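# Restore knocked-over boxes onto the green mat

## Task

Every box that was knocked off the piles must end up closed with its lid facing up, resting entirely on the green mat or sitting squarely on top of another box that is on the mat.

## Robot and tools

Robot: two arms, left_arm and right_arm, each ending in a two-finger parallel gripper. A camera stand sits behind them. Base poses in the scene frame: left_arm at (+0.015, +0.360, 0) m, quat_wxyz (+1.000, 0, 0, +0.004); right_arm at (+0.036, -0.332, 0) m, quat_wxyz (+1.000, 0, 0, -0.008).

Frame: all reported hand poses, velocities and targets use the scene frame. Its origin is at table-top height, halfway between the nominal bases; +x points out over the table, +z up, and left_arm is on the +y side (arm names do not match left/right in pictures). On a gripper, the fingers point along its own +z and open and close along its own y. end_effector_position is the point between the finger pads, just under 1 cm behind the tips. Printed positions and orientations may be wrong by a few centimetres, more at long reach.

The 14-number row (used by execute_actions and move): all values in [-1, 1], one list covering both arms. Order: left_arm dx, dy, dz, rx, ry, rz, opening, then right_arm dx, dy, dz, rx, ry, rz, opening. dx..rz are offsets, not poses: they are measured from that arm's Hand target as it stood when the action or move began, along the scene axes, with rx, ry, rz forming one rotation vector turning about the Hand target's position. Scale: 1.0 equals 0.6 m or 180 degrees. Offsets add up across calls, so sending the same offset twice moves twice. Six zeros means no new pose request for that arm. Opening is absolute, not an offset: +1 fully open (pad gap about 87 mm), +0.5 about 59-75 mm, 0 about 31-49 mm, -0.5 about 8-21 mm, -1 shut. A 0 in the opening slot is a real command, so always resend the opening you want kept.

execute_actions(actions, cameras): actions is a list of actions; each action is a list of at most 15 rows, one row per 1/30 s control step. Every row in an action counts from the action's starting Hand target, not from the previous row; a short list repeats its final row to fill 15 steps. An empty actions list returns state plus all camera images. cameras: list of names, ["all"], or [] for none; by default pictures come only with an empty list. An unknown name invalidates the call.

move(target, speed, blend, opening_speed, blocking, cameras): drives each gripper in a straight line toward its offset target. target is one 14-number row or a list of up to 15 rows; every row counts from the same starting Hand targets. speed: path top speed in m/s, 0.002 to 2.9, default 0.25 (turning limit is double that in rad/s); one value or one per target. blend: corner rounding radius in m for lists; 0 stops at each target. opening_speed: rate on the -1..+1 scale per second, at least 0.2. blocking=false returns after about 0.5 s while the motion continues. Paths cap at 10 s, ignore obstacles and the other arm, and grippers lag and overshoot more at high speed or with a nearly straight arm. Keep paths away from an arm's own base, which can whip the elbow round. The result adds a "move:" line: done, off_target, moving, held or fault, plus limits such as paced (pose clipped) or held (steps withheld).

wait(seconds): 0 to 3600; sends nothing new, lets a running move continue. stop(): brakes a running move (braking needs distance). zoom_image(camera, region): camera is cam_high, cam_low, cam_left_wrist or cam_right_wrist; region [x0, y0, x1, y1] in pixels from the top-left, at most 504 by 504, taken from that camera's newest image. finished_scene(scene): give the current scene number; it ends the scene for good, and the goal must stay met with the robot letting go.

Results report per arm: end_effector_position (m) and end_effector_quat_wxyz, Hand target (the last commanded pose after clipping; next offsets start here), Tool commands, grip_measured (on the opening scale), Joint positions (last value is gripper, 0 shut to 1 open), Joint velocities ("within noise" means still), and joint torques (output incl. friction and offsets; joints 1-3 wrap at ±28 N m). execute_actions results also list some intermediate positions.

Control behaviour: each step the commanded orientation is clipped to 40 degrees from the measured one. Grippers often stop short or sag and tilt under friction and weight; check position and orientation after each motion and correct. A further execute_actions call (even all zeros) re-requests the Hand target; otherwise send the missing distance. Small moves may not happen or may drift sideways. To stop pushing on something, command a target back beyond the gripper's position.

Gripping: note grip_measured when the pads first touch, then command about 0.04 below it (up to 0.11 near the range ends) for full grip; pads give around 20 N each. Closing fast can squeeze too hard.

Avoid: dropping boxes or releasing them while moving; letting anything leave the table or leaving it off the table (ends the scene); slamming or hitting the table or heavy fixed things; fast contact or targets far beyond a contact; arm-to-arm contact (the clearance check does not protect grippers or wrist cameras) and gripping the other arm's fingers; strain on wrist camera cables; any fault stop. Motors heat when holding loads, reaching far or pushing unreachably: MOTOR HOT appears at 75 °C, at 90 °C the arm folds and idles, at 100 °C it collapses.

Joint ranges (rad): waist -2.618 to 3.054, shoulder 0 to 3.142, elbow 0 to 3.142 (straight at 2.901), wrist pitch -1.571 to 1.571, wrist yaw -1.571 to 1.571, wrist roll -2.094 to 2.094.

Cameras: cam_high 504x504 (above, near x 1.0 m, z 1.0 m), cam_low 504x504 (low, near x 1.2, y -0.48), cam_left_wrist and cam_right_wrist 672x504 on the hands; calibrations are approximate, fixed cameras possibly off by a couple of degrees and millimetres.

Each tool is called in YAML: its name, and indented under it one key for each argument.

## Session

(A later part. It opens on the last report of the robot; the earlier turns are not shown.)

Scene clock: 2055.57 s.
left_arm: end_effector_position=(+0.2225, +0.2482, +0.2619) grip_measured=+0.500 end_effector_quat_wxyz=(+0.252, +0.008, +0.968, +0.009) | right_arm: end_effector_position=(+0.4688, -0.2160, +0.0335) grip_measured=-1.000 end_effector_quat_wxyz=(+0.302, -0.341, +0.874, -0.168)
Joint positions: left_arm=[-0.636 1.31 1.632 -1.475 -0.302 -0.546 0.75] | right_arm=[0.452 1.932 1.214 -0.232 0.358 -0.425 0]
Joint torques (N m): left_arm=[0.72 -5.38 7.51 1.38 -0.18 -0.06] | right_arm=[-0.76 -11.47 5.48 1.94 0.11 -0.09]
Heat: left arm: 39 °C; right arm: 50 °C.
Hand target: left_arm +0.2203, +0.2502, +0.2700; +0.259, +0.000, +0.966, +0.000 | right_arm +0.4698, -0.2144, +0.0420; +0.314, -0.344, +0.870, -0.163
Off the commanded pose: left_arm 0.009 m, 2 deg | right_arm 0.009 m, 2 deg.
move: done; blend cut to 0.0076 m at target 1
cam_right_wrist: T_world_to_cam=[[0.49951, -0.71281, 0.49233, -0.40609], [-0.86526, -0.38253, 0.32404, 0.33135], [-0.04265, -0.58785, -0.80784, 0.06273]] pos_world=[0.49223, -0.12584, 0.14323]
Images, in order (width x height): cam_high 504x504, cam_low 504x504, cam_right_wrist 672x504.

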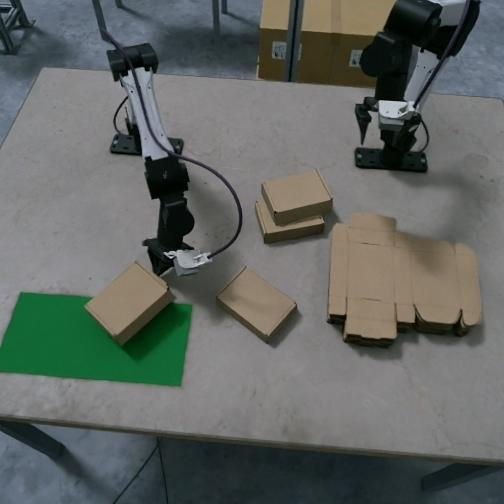

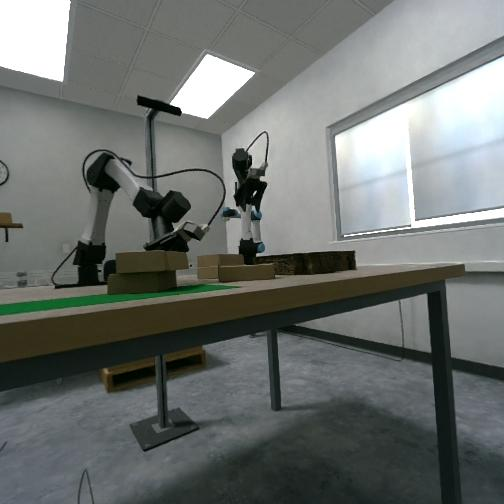

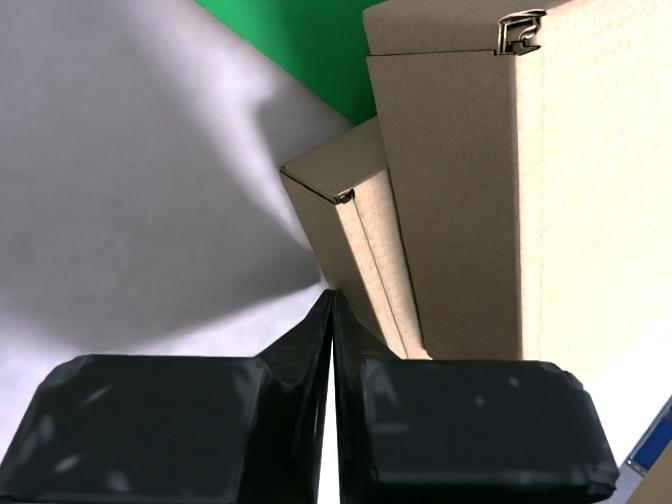

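move:
  target:
    - [0,0,0,0,0,0,0.5, -0.04,0.06,0,0,0,0,-1]
    - [0,0,0,0,0,0,0.5, -0.02,0.08,0.2,0,0,0,-1]
    - [0,0,0,0,0,0,0.5, 0.136,0.134,0.17,0,0,-0.139,-1]
  speed: 0.2
  blend: 0.02
  cameras: ["cam_right_wrist","cam_high","cam_low"]

zoom_image:
  camera: "cam_low"
  region: [80, 220, 290, 300]

Scene clock: 2074.83 s.
left_arm: end_effector_position=(+0.2225, +0.2482, +0.2619) grip_measured=+0.500 end_effector_quat_wxyz=(+0.252, +0.008, +0.968, +0.009) | right_arm: end_effector_position=(+0.5500, -0.1325, +0.1535) grip_measured=-1.000 end_effector_quat_wxyz=(+0.317, -0.163, +0.910, -0.212)
Joint positions: left_arm=[-0.636 1.31 1.632 -1.475 -0.302 -0.546 0.75] | right_arm=[0.57 2.609 2.846 -1.293 0.618 0.032 0]
Joint torques (N m): left_arm=[0.85 -5.31 7.65 1.37 -0.16 -0.08] | right_arm=[-0.66 -11.47 7.77 1.39 0.59 0.24]
Heat: left arm: 38 °C; right arm: 51 °C.
Hand target: left_arm +0.2203, +0.2502, +0.2700; +0.259, +0.000, +0.966, +0.000 | right_arm +0.5515, -0.1340, +0.1440; +0.271, -0.148, +0.924, -0.227
Off the commanded pose: left_arm 0.009 m, 2 deg | right_arm 0.010 m, 6 deg.
elbow stopped short (right arm): the move would have taken joint 3 (elbow) straighter than the controller allows.
move: off_target (right_arm)
cam_right_wrist: T_world_to_cam=[[0.16548, -0.86079, 0.4813, -0.28036], [-0.97288, -0.06251, 0.22269, 0.51175], [-0.1616, -0.5051, -0.84779, 0.29478]] pos_world=[0.59191, -0.06045, 0.27089]
Images, in order (width x height): cam_high 504x504, cam_low 504x504, cam_right_wrist 672x504.

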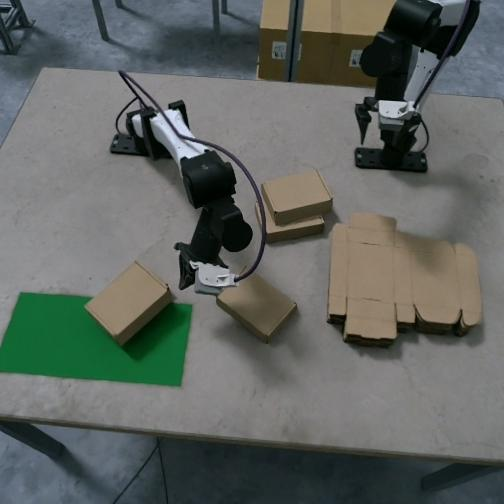

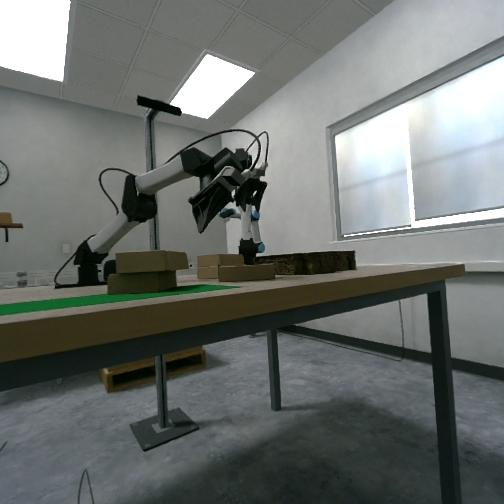

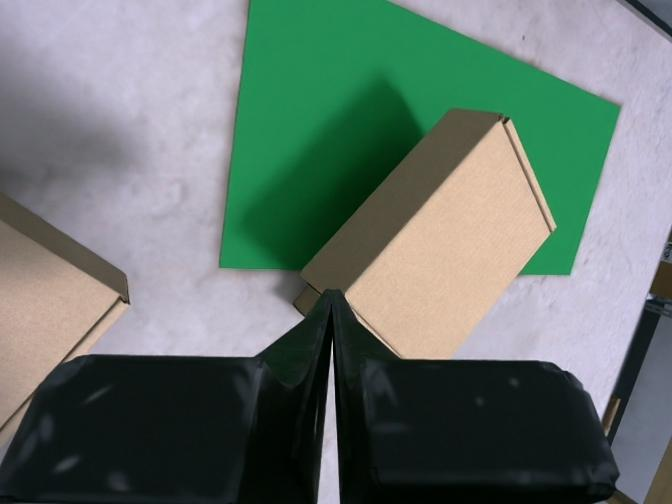

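Scaled by 2.400 from the camera's image (finer frame: 720x720).

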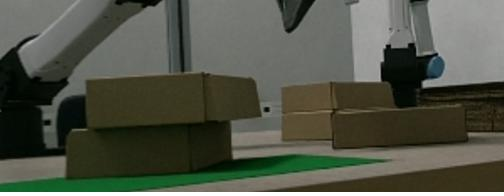

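move:
  target: [0,0,0,0,0,0,0.5, 0,0.0,-0.165,0,0,0,-1]
  speed: 0.15
  cameras: ["cam_right_wrist","cam_high"]

zoom_image:
  camera: "cam_high"
  region: [60, 195, 260, 355]

Scene clock: 2080.50 s.
left_arm: end_effector_position=(+0.2225, +0.2482, +0.2619) grip_measured=+0.500 end_effector_quat_wxyz=(+0.252, +0.008, +0.968, +0.009) | right_arm: end_effector_position=(+0.5507, -0.1304, +0.0469) grip_measured=-1.000 end_effector_quat_wxyz=(+0.271, -0.157, +0.923, -0.226)
Joint positions: left_arm=[-0.636 1.31 1.632 -1.475 -0.302 -0.546 0.75] | right_arm=[0.57 2.609 2.437 -1.008 0.622 0.09 0]
Joint torques (N m): left_arm=[0.73 -5.24 7.46 1.41 -0.13 -0.05] | right_arm=[-0.85 -14.24 5.61 1.37 0.49 0.22]
Heat: left arm: 38 °C; right arm: 52 °C.
Hand target: left_arm +0.2203, +0.2502, +0.2700; +0.259, +0.000, +0.966, +0.000 | right_arm +0.5515, -0.1341, +0.0450; +0.271, -0.148, +0.924, -0.227
Off the commanded pose: left_arm 0.009 m, 2 deg | right_arm 0.004 m, 1 deg.
move: done
cam_right_wrist: T_world_to_cam=[[0.16967, -0.85238, 0.49463, -0.22914], [-0.95184, -0.01167, 0.30638, 0.52747], [-0.25538, -0.52279, -0.81331, 0.25336]] pos_world=[0.60564, -0.05671, 0.15779]
Images, in order (width x height): cam_high 504x504, cam_right_wrist 672x504.

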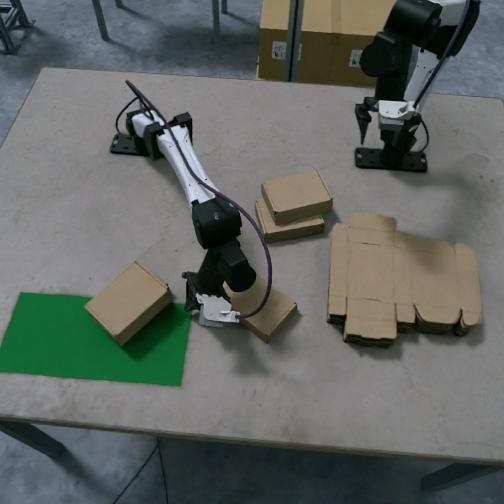

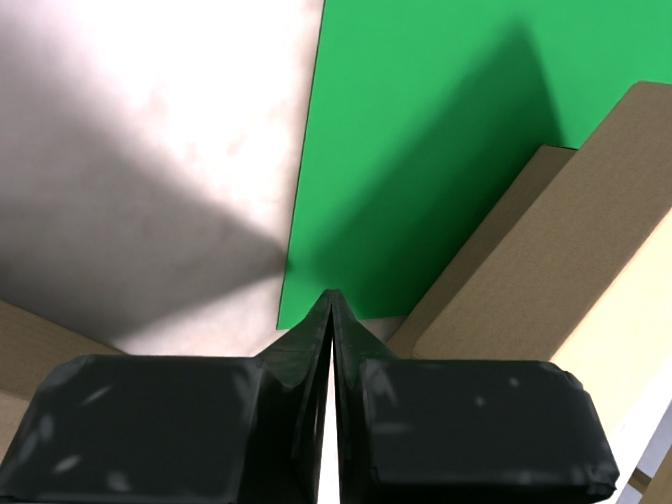

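Scaled by 2.520 from the camera's image (finer frame: 720x720).

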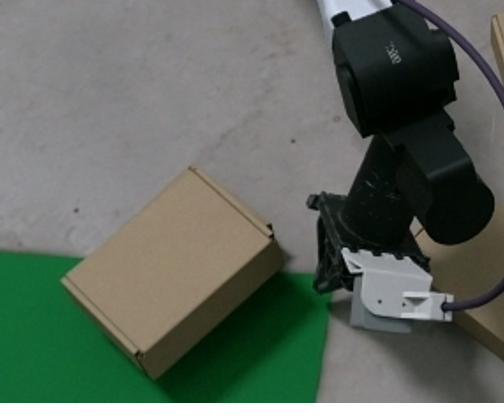

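move:
  target:
    - [0,0,0,0,0,0,0.5, 0.035,0.0,-0.003,0,0,0,-1]
    - [0,0,0,0,0,0,0.5, 0.04,-0.22,-0.003,0,0,0,-1]
  speed: 0.1
  blend: 0.01
  cameras: ["cam_right_wrist","cam_high","cam_low"]

zoom_image:
  camera: "cam_high"
  region: [20, 215, 220, 375]

zoom_image:
  camera: "cam_low"
  region: [60, 220, 270, 310]

Scene clock: 2089.67 s.
left_arm: end_effector_position=(+0.2225, +0.2482, +0.2619) grip_measured=+0.500 end_effector_quat_wxyz=(+0.252, +0.008, +0.968, +0.009) | right_arm: end_effector_position=(+0.5737, -0.2684, +0.0265) grip_measured=-1.000 end_effector_quat_wxyz=(+0.255, -0.146, +0.927, -0.234)
Joint positions: left_arm=[-0.636 1.31 1.632 -1.475 -0.302 -0.546 0.75] | right_arm=[0.308 2.406 1.97 -0.636 0.524 -0.158 0]
Joint torques (N m): left_arm=[0.83 -5.26 7.53 1.37 -0.11 -0.04] | right_arm=[-0.36 -16.28 5.68 1.68 0.19 -0.16]
Heat: left arm: 37 °C; right arm: 56 °C.
Hand target: left_arm +0.2203, +0.2502, +0.2700; +0.259, +0.000, +0.966, +0.000 | right_arm +0.5754, -0.2661, +0.0430; +0.271, -0.148, +0.924, -0.227
Off the commanded pose: left_arm 0.009 m, 2 deg | right_arm 0.017 m, 2 deg.
move: off_target (right_arm)
cam_right_wrist: T_world_to_cam=[[0.15357, -0.85149, 0.50138, -0.33127], [-0.94412, 0.02333, 0.32879, 0.55832], [-0.29165, -0.52385, -0.80032, 0.19059]] pos_world=[0.63358, -0.19525, 0.13506]
Images, in order (width x height): cam_high 504x504, cam_low 504x504, cam_right_wrist 672x504.

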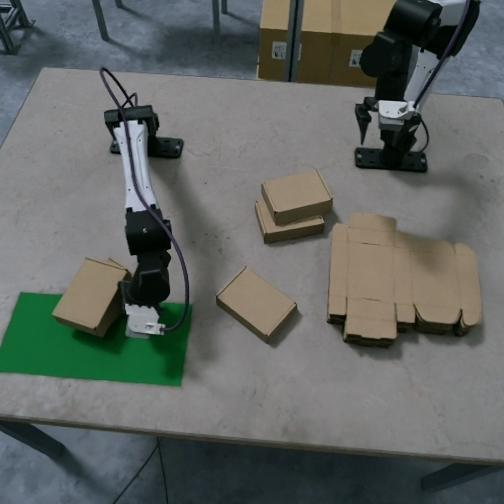

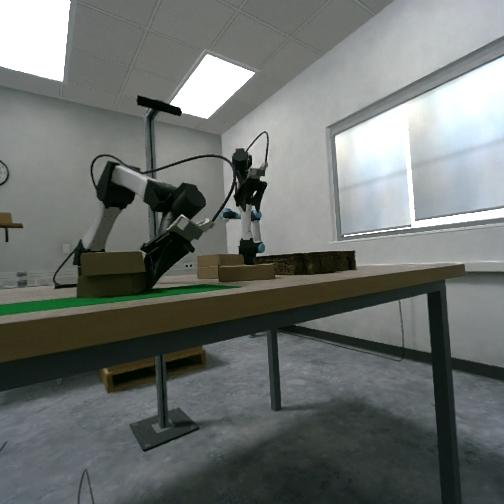

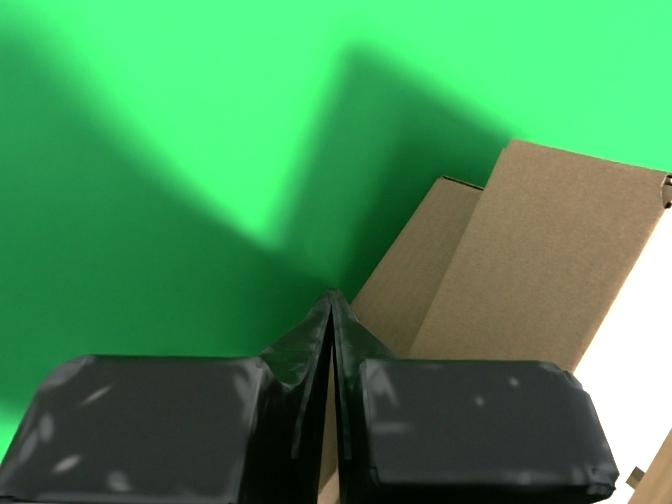

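Scaled by 2.520 from the camera's image (finer frame: 720x720).

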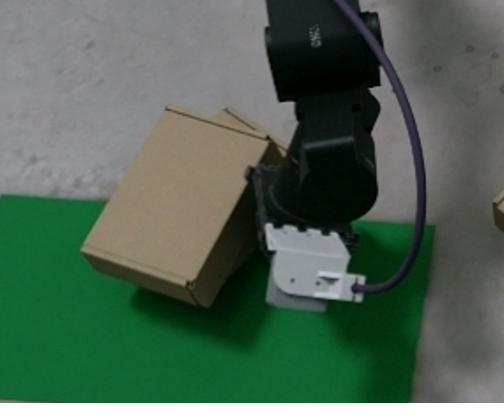

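Scaled by 2.400 from the camera's image (finer frame: 720x720).

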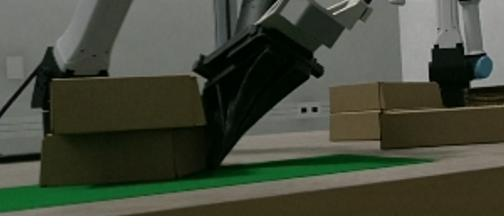

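move:
  target:
    - [0,0,0,0,0,0,0.5, 0.02,0.05,0,0,0,0,-1]
    - [0,0,0,0,0,0,0.5, 0.02,0.2,0.2,0,0,0,-1]
  speed: 0.2
  blend: 0.02
  cameras: ["cam_right_wrist","cam_high","cam_low"]

zoom_image:
  camera: "cam_high"
  region: [20, 215, 220, 375]

zoom_image:
  camera: "cam_low"
  region: [60, 220, 270, 310]

Scene clock: 2097.93 s.
left_arm: end_effector_position=(+0.2225, +0.2482, +0.2619) grip_measured=+0.500 end_effector_quat_wxyz=(+0.252, +0.008, +0.968, +0.009) | right_arm: end_effector_position=(+0.5866, -0.1430, +0.1703) grip_measured=-1.000 end_effector_quat_wxyz=(+0.368, -0.168, +0.892, -0.203)
Joint positions: left_arm=[-0.636 1.31 1.632 -1.475 -0.302 -0.546 0.75] | right_arm=[0.521 2.606 2.852 -1.142 0.593 -0.082 0]
Joint torques (N m): left_arm=[0.68 -5.16 7.42 1.38 -0.13 -0.03] | right_arm=[-0.5 -12.14 7.77 1.67 0.5 0.04]
Heat: left arm: 37 °C; right arm: 58 °C.
Hand target: left_arm +0.2203, +0.2502, +0.2700; +0.259, +0.000, +0.966, +0.000 | right_arm +0.5874, -0.1460, +0.1632; +0.271, -0.148, +0.924, -0.227
Off the commanded pose: left_arm 0.009 m, 2 deg | right_arm 0.008 m, 12 deg.
elbow stopped short (right arm): the move would have taken joint 3 (elbow) straighter than the controller allows.
move: off_target (right_arm); blend cut to 0.0162 m at target 1
cam_right_wrist: T_world_to_cam=[[0.15571, -0.86388, 0.47902, -0.29776], [-0.98622, -0.10852, 0.12486, 0.56083], [-0.05588, -0.49186, -0.86888, 0.25306]] pos_world=[0.61361, -0.0719, 0.29249]
Images, in order (width x height): cam_high 504x504, cam_low 504x504, cam_right_wrist 672x504.

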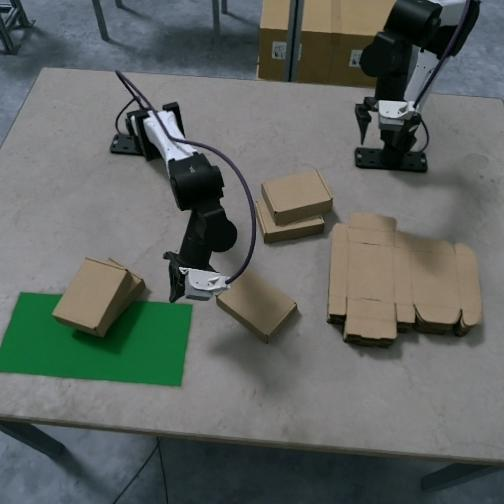

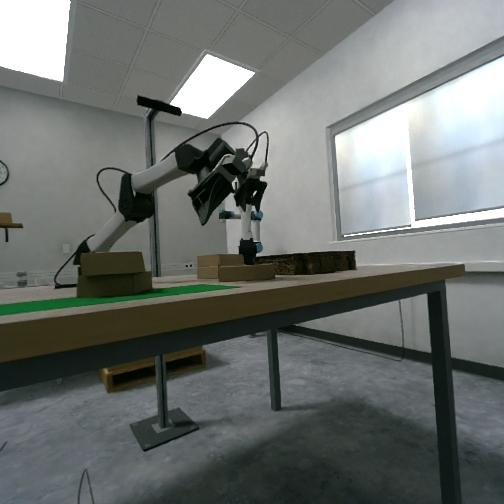

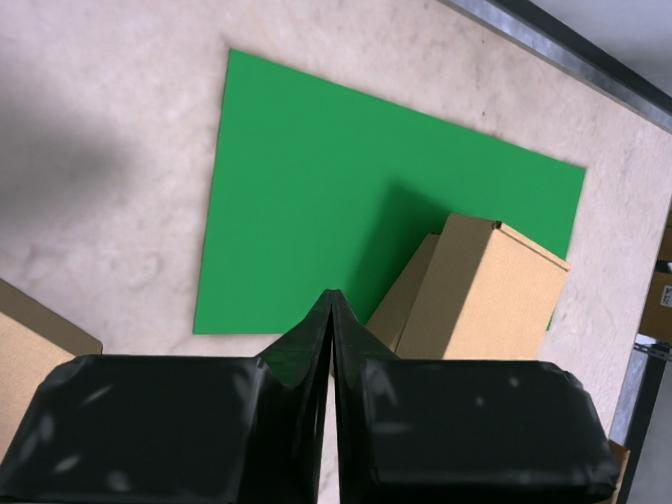

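Scaled by 2.520 from the camera's image (finer frame: 720x720).

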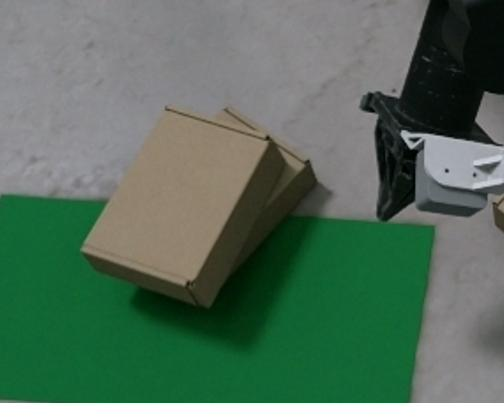

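Scaled by 2.400 from the camera's image (finer frame: 720x720).

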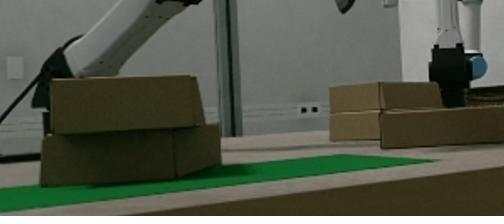

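move:
  target:
    - [0,0,0,0,0,0,0.5, -0.118,-0.08,-0.06,0,0,0,-1]
    - [0,0,0,0,0,0,0.5, -0.118,-0.11,-0.185,0,0,0,-1]
  speed: 0.15
  cameras: ["cam_right_wrist","cam_high"]

Scene clock: 2125.17 s.
left_arm: end_effector_position=(+0.2225, +0.2482, +0.2619) grip_measured=+0.500 end_effector_quat_wxyz=(+0.252, +0.008, +0.968, +0.009) | right_arm: end_effector_position=(+0.5149, -0.2116, +0.0382) grip_measured=-1.000 end_effector_quat_wxyz=(+0.257, -0.149, +0.925, -0.235)
Joint positions: left_arm=[-0.636 1.31 1.632 -1.475 -0.302 -0.546 0.75] | right_arm=[0.463 2.261 1.775 -0.664 0.593 -0.004 0]
Joint torques (N m): left_arm=[0.5 -5.39 7.5 1.37 -0.09 -0.06] | right_arm=[-0.92 -15.13 5.38 1.45 0.42 -0.12]
Heat: left arm: 37 °C; right arm: 56 °C.
Hand target: left_arm +0.2203, +0.2502, +0.2700; +0.259, +0.000, +0.966, +0.000 | right_arm +0.5166, -0.2121, +0.0523; +0.271, -0.148, +0.924, -0.227
Off the commanded pose: left_arm 0.009 m, 2 deg | right_arm 0.014 m, 2 deg.
move: off_target (right_arm)
cam_right_wrist: T_world_to_cam=[[0.15794, -0.84908, 0.50411, -0.28155], [-0.94557, 0.01705, 0.32498, 0.49719], [-0.28453, -0.528, -0.80017, 0.20808]] pos_world=[0.5738, -0.13767, 0.14685]
Images, in order (width x height): cam_high 504x504, cam_right_wrist 672x504.

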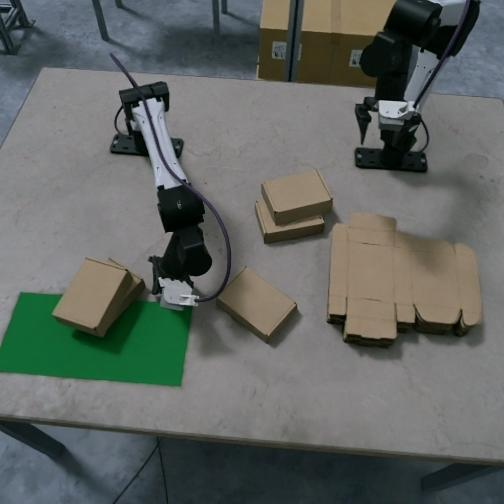

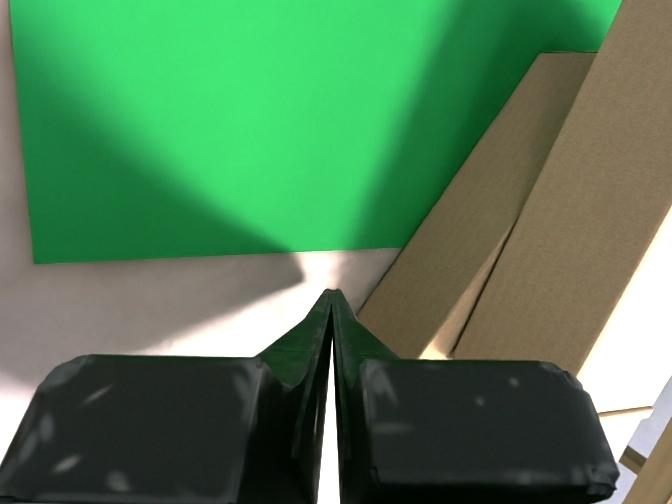

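move:
  target: [0,0,0,0,0,0,0.5, 0.02,-0.2,0,0,0,0,-1]
  speed: 0.1
  cameras: ["cam_right_wrist","cam_high"]

zoom_image:
  camera: "cam_high"
  region: [10, 215, 210, 375]

Scene clock: 2130.17 s.
left_arm: end_effector_position=(+0.2225, +0.2482, +0.2619) grip_measured=+0.500 end_effector_quat_wxyz=(+0.252, +0.008, +0.968, +0.009) | right_arm: end_effector_position=(+0.5274, -0.3335, +0.0388) grip_measured=-1.000 end_effector_quat_wxyz=(+0.256, -0.145, +0.927, -0.231)
Joint positions: left_arm=[-0.636 1.31 1.632 -1.475 -0.302 -0.546 0.75] | right_arm=[0.193 2.136 1.556 -0.438 0.461 -0.267 0]
Joint torques (N m): left_arm=[0.68 -5.38 7.58 1.47 -0.12 -0.01] | right_arm=[-0.44 -14.08 5.55 1.7 0.18 -0.18]
Heat: left arm: 37 °C; right arm: 58 °C.
Hand target: left_arm +0.2203, +0.2502, +0.2700; +0.259, +0.000, +0.966, +0.000 | right_arm +0.5285, -0.3322, +0.0521; +0.271, -0.148, +0.924, -0.227
Off the commanded pose: left_arm 0.009 m, 2 deg | right_arm 0.014 m, 2 deg.
move: off_target (right_arm)
cam_right_wrist: T_world_to_cam=[[0.15343, -0.85464, 0.49603, -0.38654], [-0.94433, 0.02102, 0.32832, 0.51154], [-0.29102, -0.51879, -0.80384, 0.15433]] pos_world=[0.58728, -0.26105, 0.14785]
Images, in order (width x height): cam_high 504x504, cam_right_wrist 672x504.

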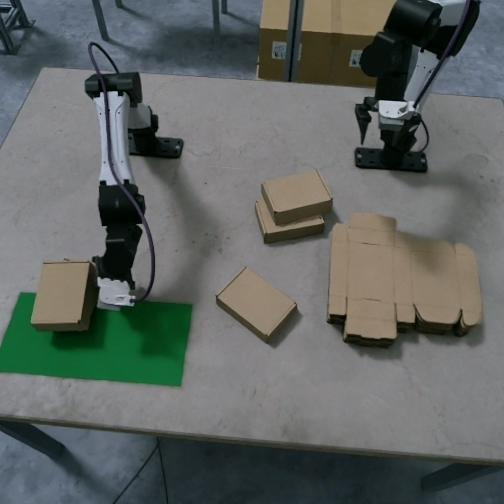

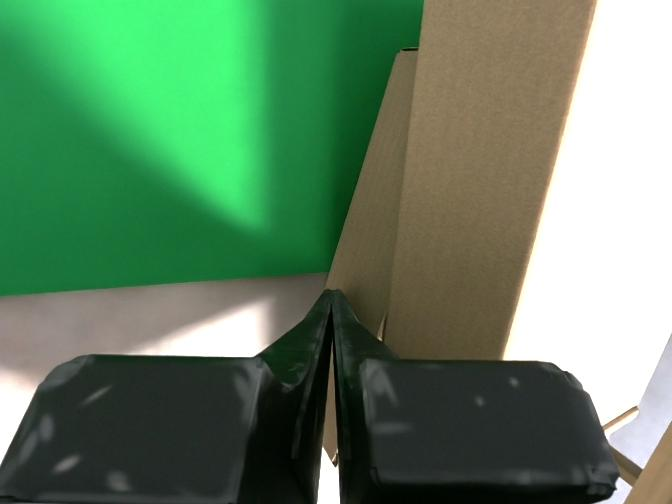

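Scaled by 2.520 from the camera's image (finer frame: 720x720).

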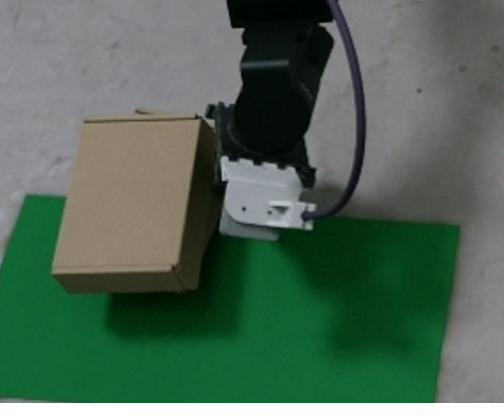

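move:
  target: [0,0,0,0,0,0,0.5, 0.0,-0.07,0,0,0,0,-1]
  speed: 0.1

move:
  target:
    - [0,0,0,0,0,0,0.5, 0.0,0.08,0,0,0,0,-1]
    - [0,0,0,0,0,0,0.5, -0.05,0.1,0.22,0,0,0,-1]
    - [0,0,0,0,0,0,0.5, -0.3,0.1,0.32,0,0,0,-1]
  speed: 0.2
  blend: 0.02
  cameras: ["cam_right_wrist","cam_high","cam_low"]

zoom_image:
  camera: "cam_high"
  region: [0, 215, 200, 375]

zoom_image:
  camera: "cam_low"
  region: [30, 220, 240, 310]

Scene clock: 2138.83 s.
left_arm: end_effector_position=(+0.2225, +0.2482, +0.2619) grip_measured=+0.500 end_effector_quat_wxyz=(+0.252, +0.008, +0.968, +0.009) | right_arm: end_effector_position=(+0.5274, -0.3762, +0.0390) grip_measured=-1.000 end_effector_quat_wxyz=(+0.255, -0.144, +0.928, -0.230)
Joint positions: left_arm=[-0.636 1.31 1.632 -1.475 -0.302 -0.546 0.75] | right_arm=[0.095 2.109 1.51 -0.382 0.406 -0.354 0]
Joint torques (N m): left_arm=[0.85 -5.35 7.39 1.36 -0.09 0] | right_arm=[-0.43 -13.97 5.65 1.82 0.2 -0.14]
Heat: left arm: 36 °C; right arm: 58 °C.
Hand target: left_arm +0.2203, +0.2502, +0.2700; +0.259, +0.000, +0.966, +0.000 | right_arm +0.5285, -0.3742, +0.0522; +0.271, -0.148, +0.924, -0.227
Off the commanded pose: left_arm 0.009 m, 2 deg | right_arm 0.013 m, 2 deg.
move: off_target (right_arm)

Scene clock: 2141.33 s.
left_arm: end_effector_position=(+0.2225, +0.2482, +0.2619) grip_measured=+0.500 end_effector_quat_wxyz=(+0.252, +0.008, +0.968, +0.009) | right_arm: end_effector_position=(+0.3536, -0.3134, +0.2467) grip_measured=-1.000 end_effector_quat_wxyz=(+0.277, -0.150, +0.922, -0.225)
Joint positions: left_arm=[-0.636 1.31 1.632 -1.475 -0.302 -0.546 0.75] | right_arm=[0.375 1.466 1.566 -1.153 0.539 -0.111 0]
Joint torques (N m): left_arm=[0.62 -5.37 7.3 1.39 -0.1 -0.06] | right_arm=[0.02 -5.72 5.35 1.44 0.53 0.18]
Heat: left arm: 36 °C; right arm: 58 °C.
Hand target: left_arm +0.2203, +0.2502, +0.2700; +0.259, +0.000, +0.966, +0.000 | right_arm +0.3485, -0.3141, +0.2441; +0.271, -0.148, +0.924, -0.227
Off the commanded pose: left_arm 0.009 m, 2 deg | right_arm 0.006 m, 1 deg.
move: done
cam_right_wrist: T_world_to_cam=[[0.15582, -0.85746, 0.49039, -0.44625], [-0.95623, -0.00646, 0.29254, 0.28315], [-0.24768, -0.5145, -0.82094, 0.27159]] pos_world=[0.40755, -0.24108, 0.35896]
Images, in order (width x height): cam_high 504x504, cam_low 504x504, cam_right_wrist 672x504.

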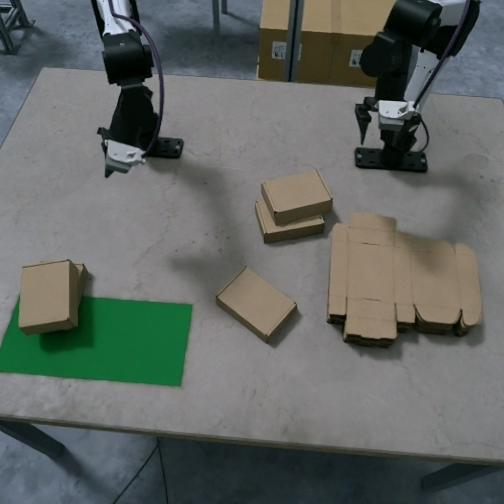

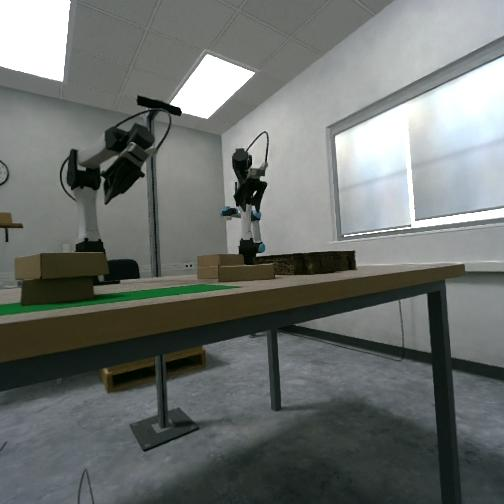

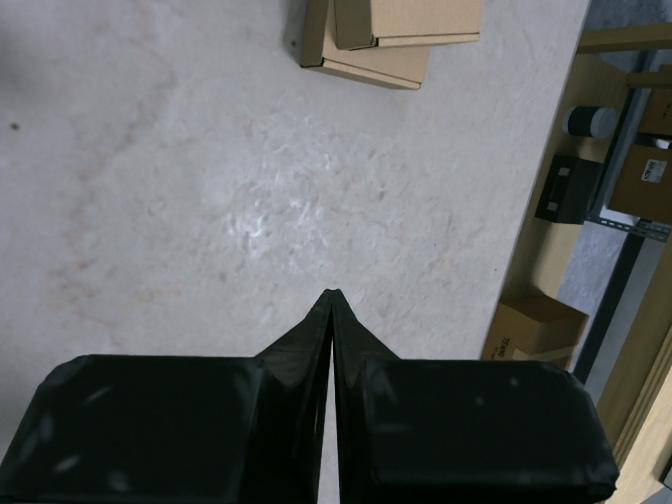

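Scaled by 2.520 from the camera's image (finer frame: 720x720).

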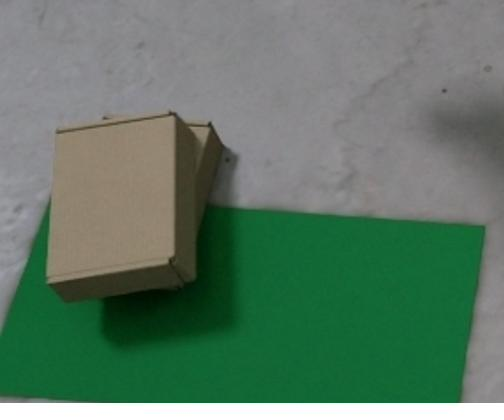

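Scaled by 2.400 from the camera's image (finer frame: 720x720).

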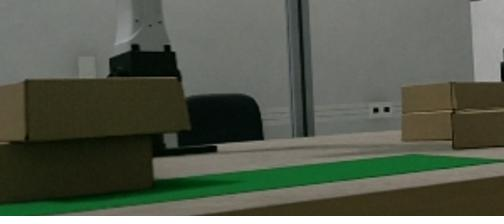

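move:
  target: [0,0,0,0,0,0,0.5, 0.353,-0.204,-0.14,0.161,0.0688,-0.0686,0.2]
  speed: 0.2
  cameras: ["cam_right_wrist","cam_high"]

Scene clock: 2157.73 s.
left_arm: end_effector_position=(+0.2225, +0.2482, +0.2619) grip_measured=+0.500 end_effector_quat_wxyz=(+0.252, +0.008, +0.968, +0.009) | right_arm: end_effector_position=(+0.5596, -0.4386, +0.1652) grip_measured=+0.200 end_effector_quat_wxyz=(+0.255, -0.003, +0.967, -0.023)
Joint positions: left_arm=[-0.636 1.31 1.632 -1.475 -0.302 -0.546 0.75] | right_arm=[-0.188 2.52 2.847 -1.383 -0.058 -0.195 0.6]
Joint torques (N m): left_arm=[0.72 -5.15 7.27 1.4 -0.11 -0.09] | right_arm=[-0.32 -11.4 7.43 1.52 -0.09 0.02]
Heat: left arm: 36 °C; right arm: 53 °C.
Hand target: left_arm +0.2203, +0.2502, +0.2700; +0.259, +0.000, +0.966, +0.000 | right_arm +0.5604, -0.4365, +0.1601; +0.173, +0.000, +0.985, +0.000
Off the commanded pose: left_arm 0.009 m, 2 deg | right_arm 0.005 m, 10 deg.
elbow stopped short (right arm): the move would have taken joint 3 (elbow) straighter than the controller allows.
move: off_target (right_arm)
cam_right_wrist: T_world_to_cam=[[-0.00455, -0.99931, 0.03674, -0.4432], [-0.93514, 0.01726, 0.35385, 0.49163], [-0.35425, -0.03275, -0.93458, 0.48086]] pos_world=[0.62807, -0.43564, 0.29172]
Images, in order (width x height): cam_high 504x504, cam_right_wrist 672x504.

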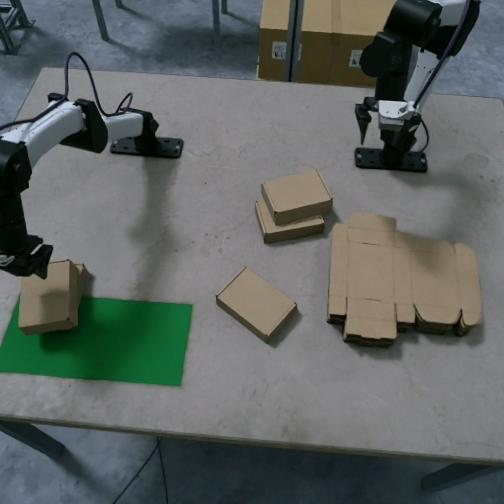

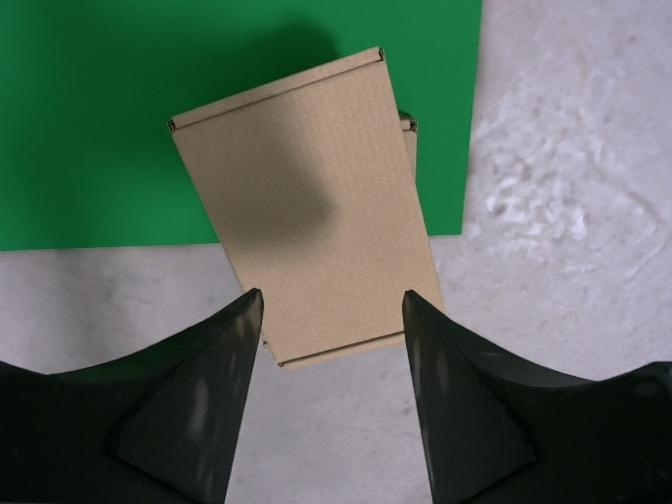

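move:
  target: [0,0,0,0,0,0,0.5, 0.011,0.006,-0.085,0,0,0,0.2]
  speed: 0.08
  cameras: ["cam_right_wrist","cam_high"]

Scene clock: 2163.23 s.
left_arm: end_effector_position=(+0.2225, +0.2482, +0.2619) grip_measured=+0.500 end_effector_quat_wxyz=(+0.252, +0.008, +0.968, +0.009) | right_arm: end_effector_position=(+0.5624, -0.4371, +0.1157) grip_measured=+0.200 end_effector_quat_wxyz=(+0.209, -0.002, +0.978, -0.012)
Joint positions: left_arm=[-0.636 1.31 1.632 -1.475 -0.302 -0.546 0.75] | right_arm=[-0.185 2.616 2.847 -1.384 -0.059 -0.192 0.6]
Joint torques (N m): left_arm=[0.55 -5.38 7.46 1.38 -0.16 0] | right_arm=[0.12 -11.43 7.34 1.44 -0.03 0.12]
Heat: left arm: 36 °C; right arm: 54 °C.
Hand target: left_arm +0.2203, +0.2502, +0.2700; +0.259, +0.000, +0.966, +0.000 | right_arm +0.5669, -0.4330, +0.1092; +0.173, +0.000, +0.985, +0.000
Off the commanded pose: left_arm 0.009 m, 2 deg | right_arm 0.009 m, 4 deg.
elbow stopped short (right arm): the move would have taken joint 3 (elbow) straighter than the controller allows.
move: off_target (right_arm)
cam_right_wrist: T_world_to_cam=[[-0.00037, -0.99987, 0.0159, -0.44006], [-0.89786, 0.00733, 0.44022, 0.47643], [-0.44029, -0.01411, -0.89775, 0.48797]] pos_world=[0.64245, -0.43661, 0.23533]
Images, in order (width x height): cam_high 504x504, cam_right_wrist 672x504.

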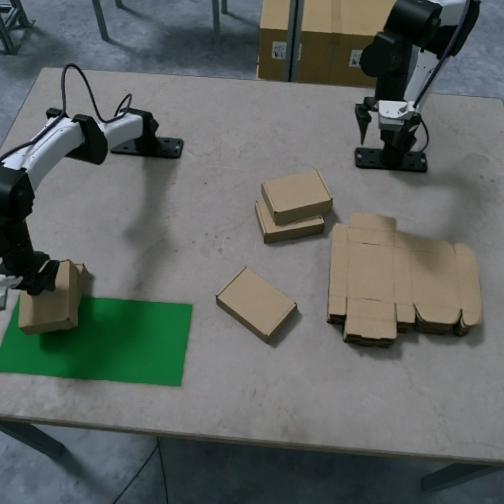

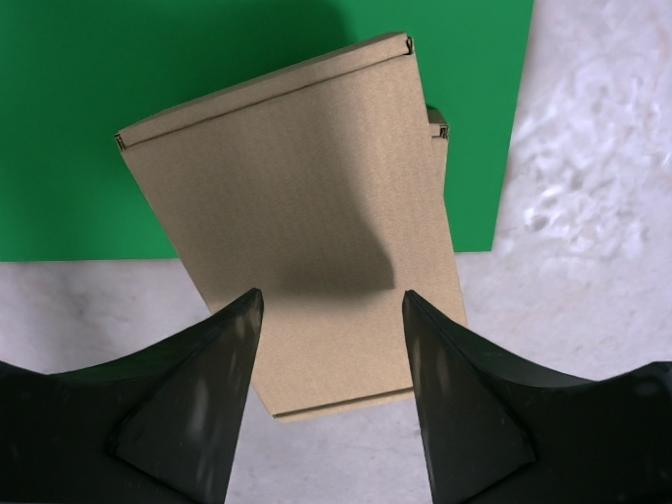

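move:
  target: [0,0,0,0,0,0,0.5, 0,0,-0.035,0,0,0,0.2]
  speed: 0.05
  cameras: ["cam_right_wrist"]

Scene clock: 2166.33 s.
left_arm: end_effector_position=(+0.2225, +0.2482, +0.2619) grip_measured=+0.500 end_effector_quat_wxyz=(+0.252, +0.008, +0.968, +0.009) | right_arm: end_effector_position=(+0.5640, -0.4374, +0.1059) grip_measured=+0.200 end_effector_quat_wxyz=(+0.203, -0.002, +0.979, -0.011)
Joint positions: left_arm=[-0.636 1.31 1.632 -1.475 -0.302 -0.546 0.75] | right_arm=[-0.185 2.639 2.853 -1.38 -0.059 -0.192 0.6]
Joint velocities: left_arm=[0.002 -0.022 -0.012 -0.037 0.037 0.154 -0.01] | right_arm=[within noise]
Joint torques (N m): left_arm=[0.9 -5.38 7.43 1.42 -0.13 -0.03] | right_arm=[0.18 -10.22 7.36 1.39 -0.06 0.1]
Heat: left arm: 36 °C; right arm: 54 °C.
Hand target: left_arm +0.2203, +0.2502, +0.2700; +0.259, +0.000, +0.966, +0.000 | right_arm +0.5670, -0.4330, +0.0883; +0.174, +0.000, +0.985, +0.000
Off the commanded pose: left_arm 0.009 m, 2 deg | right_arm 0.018 m, 4 deg.
elbow stopped short (right arm): the move would have taken joint 3 (elbow) straighter than the controller allows.
move: off_target (right_arm)
cam_right_wrist: T_world_to_cam=[[-0.00015, -0.99991, 0.01331, -0.44007], [-0.89217, 0.00614, 0.45166, 0.47727], [-0.45171, -0.0118, -0.89209, 0.4868]] pos_world=[0.64563, -0.43721, 0.22456]

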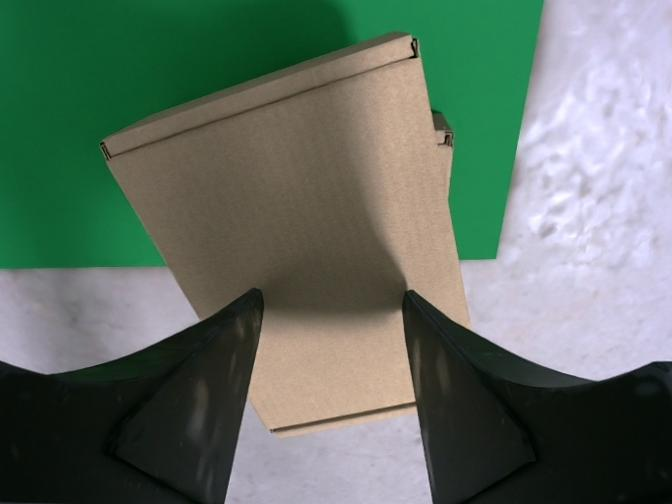

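move:
  target: [0,0,0,0,0,0,0.5, -0.047,-0.005,-0.008,0,0,-0.1,0.2]
  speed: 0.08
  cameras: ["cam_right_wrist"]

Scene clock: 2170.83 s.
left_arm: end_effector_position=(+0.2225, +0.2482, +0.2619) grip_measured=+0.500 end_effector_quat_wxyz=(+0.252, +0.008, +0.968, +0.009) | right_arm: end_effector_position=(+0.5579, -0.4409, +0.1045) grip_measured=+0.200 end_effector_quat_wxyz=(+0.219, +0.142, +0.965, -0.029)
Joint positions: left_arm=[-0.636 1.31 1.632 -1.475 -0.302 -0.546 0.75] | right_arm=[-0.185 2.424 2.426 -1.129 0.033 0.084 0.6]
Joint torques (N m): left_arm=[0.58 -5.33 7.39 1.38 -0.11 -0.03] | right_arm=[-0.2 -12.18 3.37 0.87 0.28 0.26]
Heat: left arm: 36 °C; right arm: 54 °C.
Hand target: left_arm +0.2203, +0.2502, +0.2700; +0.259, +0.000, +0.966, +0.000 | right_arm +0.5388, -0.4360, +0.0835; +0.172, +0.154, +0.973, -0.027
Off the commanded pose: left_arm 0.009 m, 2 deg | right_arm 0.029 m, 6 deg.
move: off_target (right_arm)
cam_right_wrist: T_world_to_cam=[[-0.28573, -0.95818, -0.01561, -0.26283], [-0.8721, 0.25324, 0.41871, 0.57361], [-0.39725, 0.13325, -0.90799, 0.51791]] pos_world=[0.63088, -0.46612, 0.22598]

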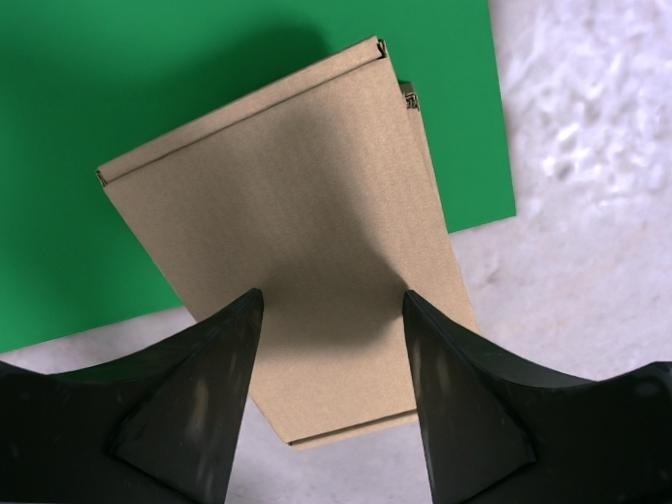

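move:
  target: [0,0,0,0,0,0,0.5, -0.04,0,0,0,0,-0.03,0.2]
  speed: 0.08
  cameras: ["cam_right_wrist","cam_high"]

zoom_image:
  camera: "cam_high"
  region: [0, 215, 200, 375]

Scene clock: 2180.30 s.
left_arm: end_effector_position=(+0.2225, +0.2482, +0.2619) grip_measured=+0.500 end_effector_quat_wxyz=(+0.252, +0.008, +0.968, +0.009) | right_arm: end_effector_position=(+0.5366, -0.4393, +0.1041) grip_measured=+0.200 end_effector_quat_wxyz=(+0.219, +0.187, +0.957, -0.036)
Joint positions: left_arm=[-0.636 1.31 1.632 -1.475 -0.302 -0.546 0.75] | right_arm=[-0.185 2.282 2.175 -1.021 0.068 0.169 0.6]
Joint torques (N m): left_arm=[0.69 -5.22 7.43 1.44 -0.17 -0.07] | right_arm=[-0.75 -11.33 3.56 0.86 0.22 0.22]
Heat: left arm: 36 °C; right arm: 56 °C.
Hand target: left_arm +0.2203, +0.2502, +0.2700; +0.259, +0.000, +0.966, +0.000 | right_arm +0.5148, -0.4360, +0.0835; +0.170, +0.200, +0.964, -0.035
Off the commanded pose: left_arm 0.009 m, 2 deg | right_arm 0.030 m, 6 deg.
move: off_target (right_arm)
cam_right_wrist: T_world_to_cam=[[-0.37225, -0.9279, -0.02081, -0.20709], [-0.84714, 0.33052, 0.41607, 0.57554], [-0.37919, 0.17252, -0.9091, 0.5166]] pos_world=[0.60636, -0.47151, 0.22587]
Images, in order (width x height): cam_high 504x504, cam_right_wrist 672x504.

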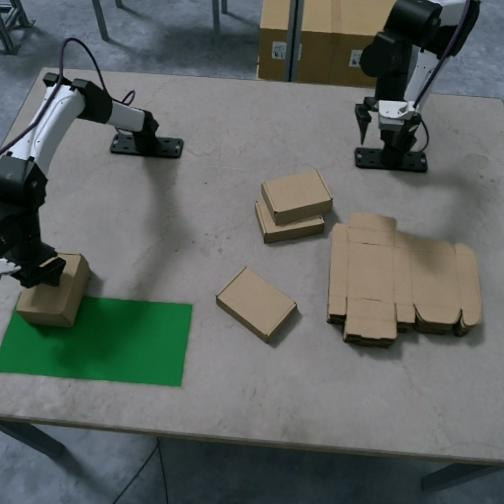

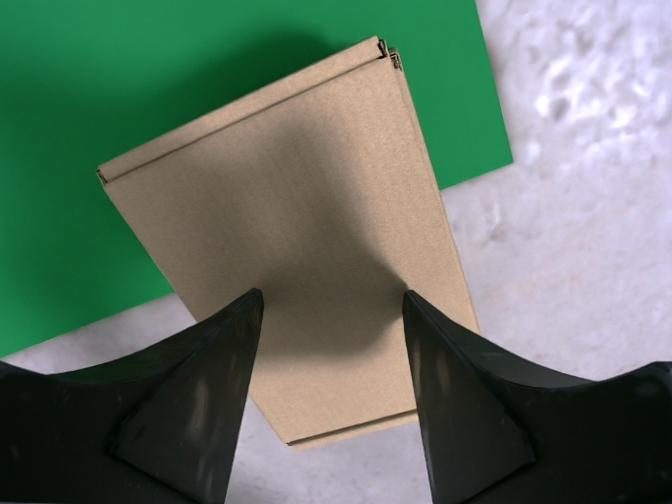

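Scaled by 2.520 from the camera's image (finer frame: 720x720).

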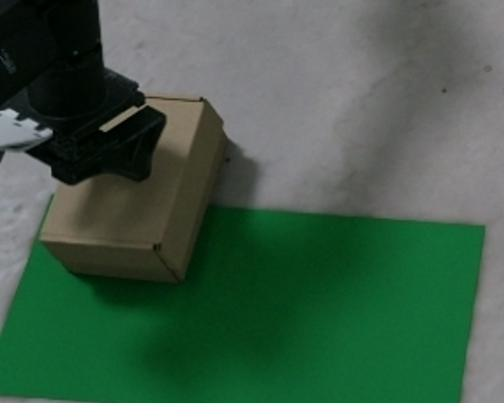

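move:
  target: [0,0,0,0,0,0,0.5, 0.035,0,0.05,0,0,0,0.2]
  speed: 0.1

move:
  target: [0,0,0,0,0,0,0.5, -0.15,0.05,0.15,0,0,0.05,0.2]
  speed: 0.2
  cameras: ["cam_right_wrist","cam_high","cam_low"]

zoom_image:
  camera: "cam_high"
  region: [0, 215, 200, 375]

zoom_image:
  camera: "cam_low"
  region: [20, 220, 230, 310]

Scene clock: 2185.67 s.
left_arm: end_effector_position=(+0.2225, +0.2482, +0.2619) grip_measured=+0.500 end_effector_quat_wxyz=(+0.252, +0.008, +0.968, +0.009) | right_arm: end_effector_position=(+0.5345, -0.4384, +0.1211) grip_measured=+0.200 end_effector_quat_wxyz=(+0.180, +0.195, +0.964, -0.035)
Joint positions: left_arm=[-0.636 1.31 1.632 -1.475 -0.302 -0.546 0.75] | right_arm=[-0.185 2.449 2.561 -1.321 0.069 0.185 0.6]
Joint torques (N m): left_arm=[0.7 -5.34 7.27 1.41 -0.07 -0.1] | right_arm=[0.08 -10.59 7.9 1.16 0.23 0.07]
Heat: left arm: 36 °C; right arm: 56 °C.
Hand target: left_arm +0.2203, +0.2502, +0.2700; +0.259, +0.000, +0.966, +0.000 | right_arm +0.5358, -0.4360, +0.1135; +0.170, +0.200, +0.964, -0.035
Off the commanded pose: left_arm 0.009 m, 2 deg | right_arm 0.008 m, 1 deg.
move: done

Scene clock: 2186.93 s.
left_arm: end_effector_position=(+0.2225, +0.2482, +0.2619) grip_measured=+0.500 end_effector_quat_wxyz=(+0.252, +0.008, +0.968, +0.009) | right_arm: end_effector_position=(+0.4512, -0.4107, +0.2015) grip_measured=+0.200 end_effector_quat_wxyz=(+0.177, +0.134, +0.975, -0.026)
Joint positions: left_arm=[-0.636 1.31 1.632 -1.475 -0.302 -0.546 0.75] | right_arm=[-0.164 2.062 2.244 -1.396 0.036 0.085 0.6]
Joint torques (N m): left_arm=[0.64 -5.26 7.43 1.41 -0.11 -0.08] | right_arm=[-0.08 -11.15 5.31 1.13 0.05 -0.15]
Heat: left arm: 36 °C; right arm: 56 °C.
Hand target: left_arm +0.2203, +0.2502, +0.2700; +0.259, +0.000, +0.966, +0.000 | right_arm +0.4458, -0.4061, +0.2035; +0.172, +0.123, +0.977, -0.022
Off the commanded pose: left_arm 0.009 m, 2 deg | right_arm 0.007 m, 1 deg.
move: done
cam_right_wrist: T_world_to_cam=[[-0.26901, -0.96312, -0.00551, -0.27446], [-0.83749, 0.23109, 0.49519, 0.39218], [-0.47565, 0.13783, -0.86877, 0.58899]] pos_world=[0.53477, -0.43614, 0.31598]
Images, in order (width x height): cam_high 504x504, cam_low 504x504, cam_right_wrist 672x504.

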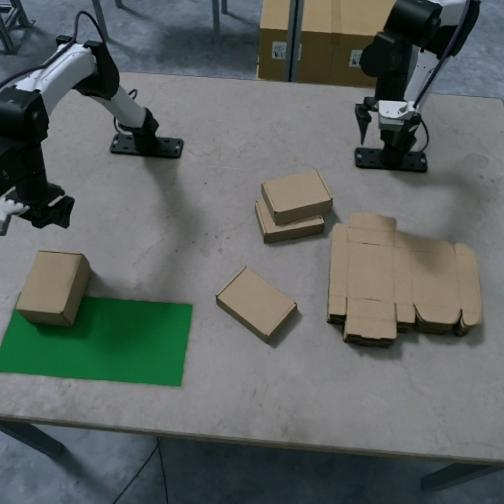

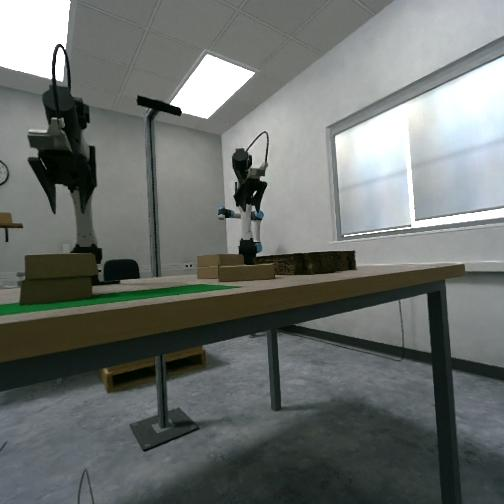

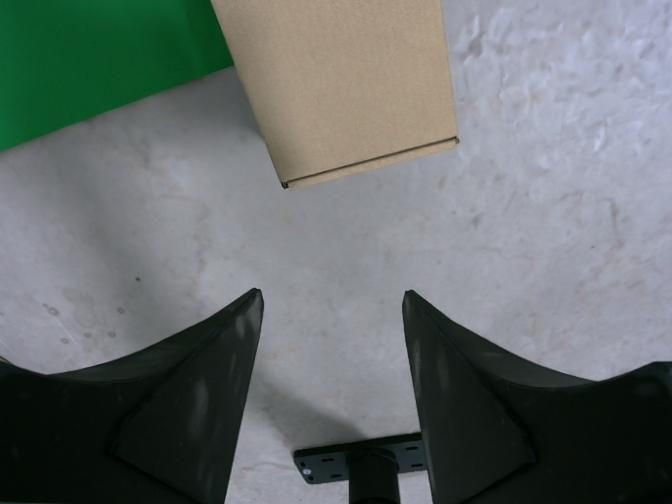

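Scaled by 2.520 from the camera's image (finer frame: 720x720).

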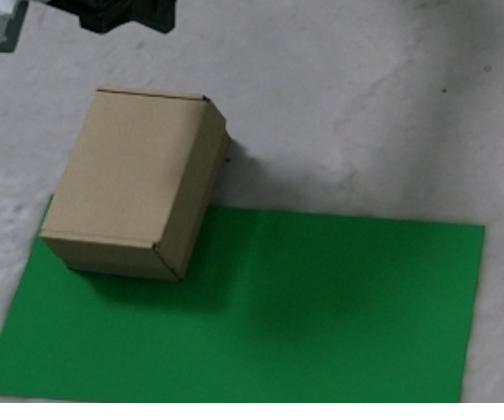

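Scaled by 2.400 from the camera's image (finer frame: 720x720).

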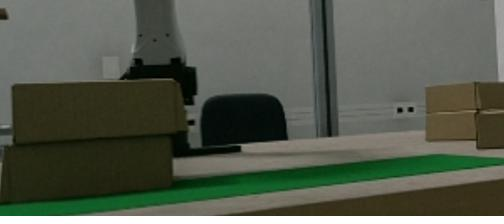

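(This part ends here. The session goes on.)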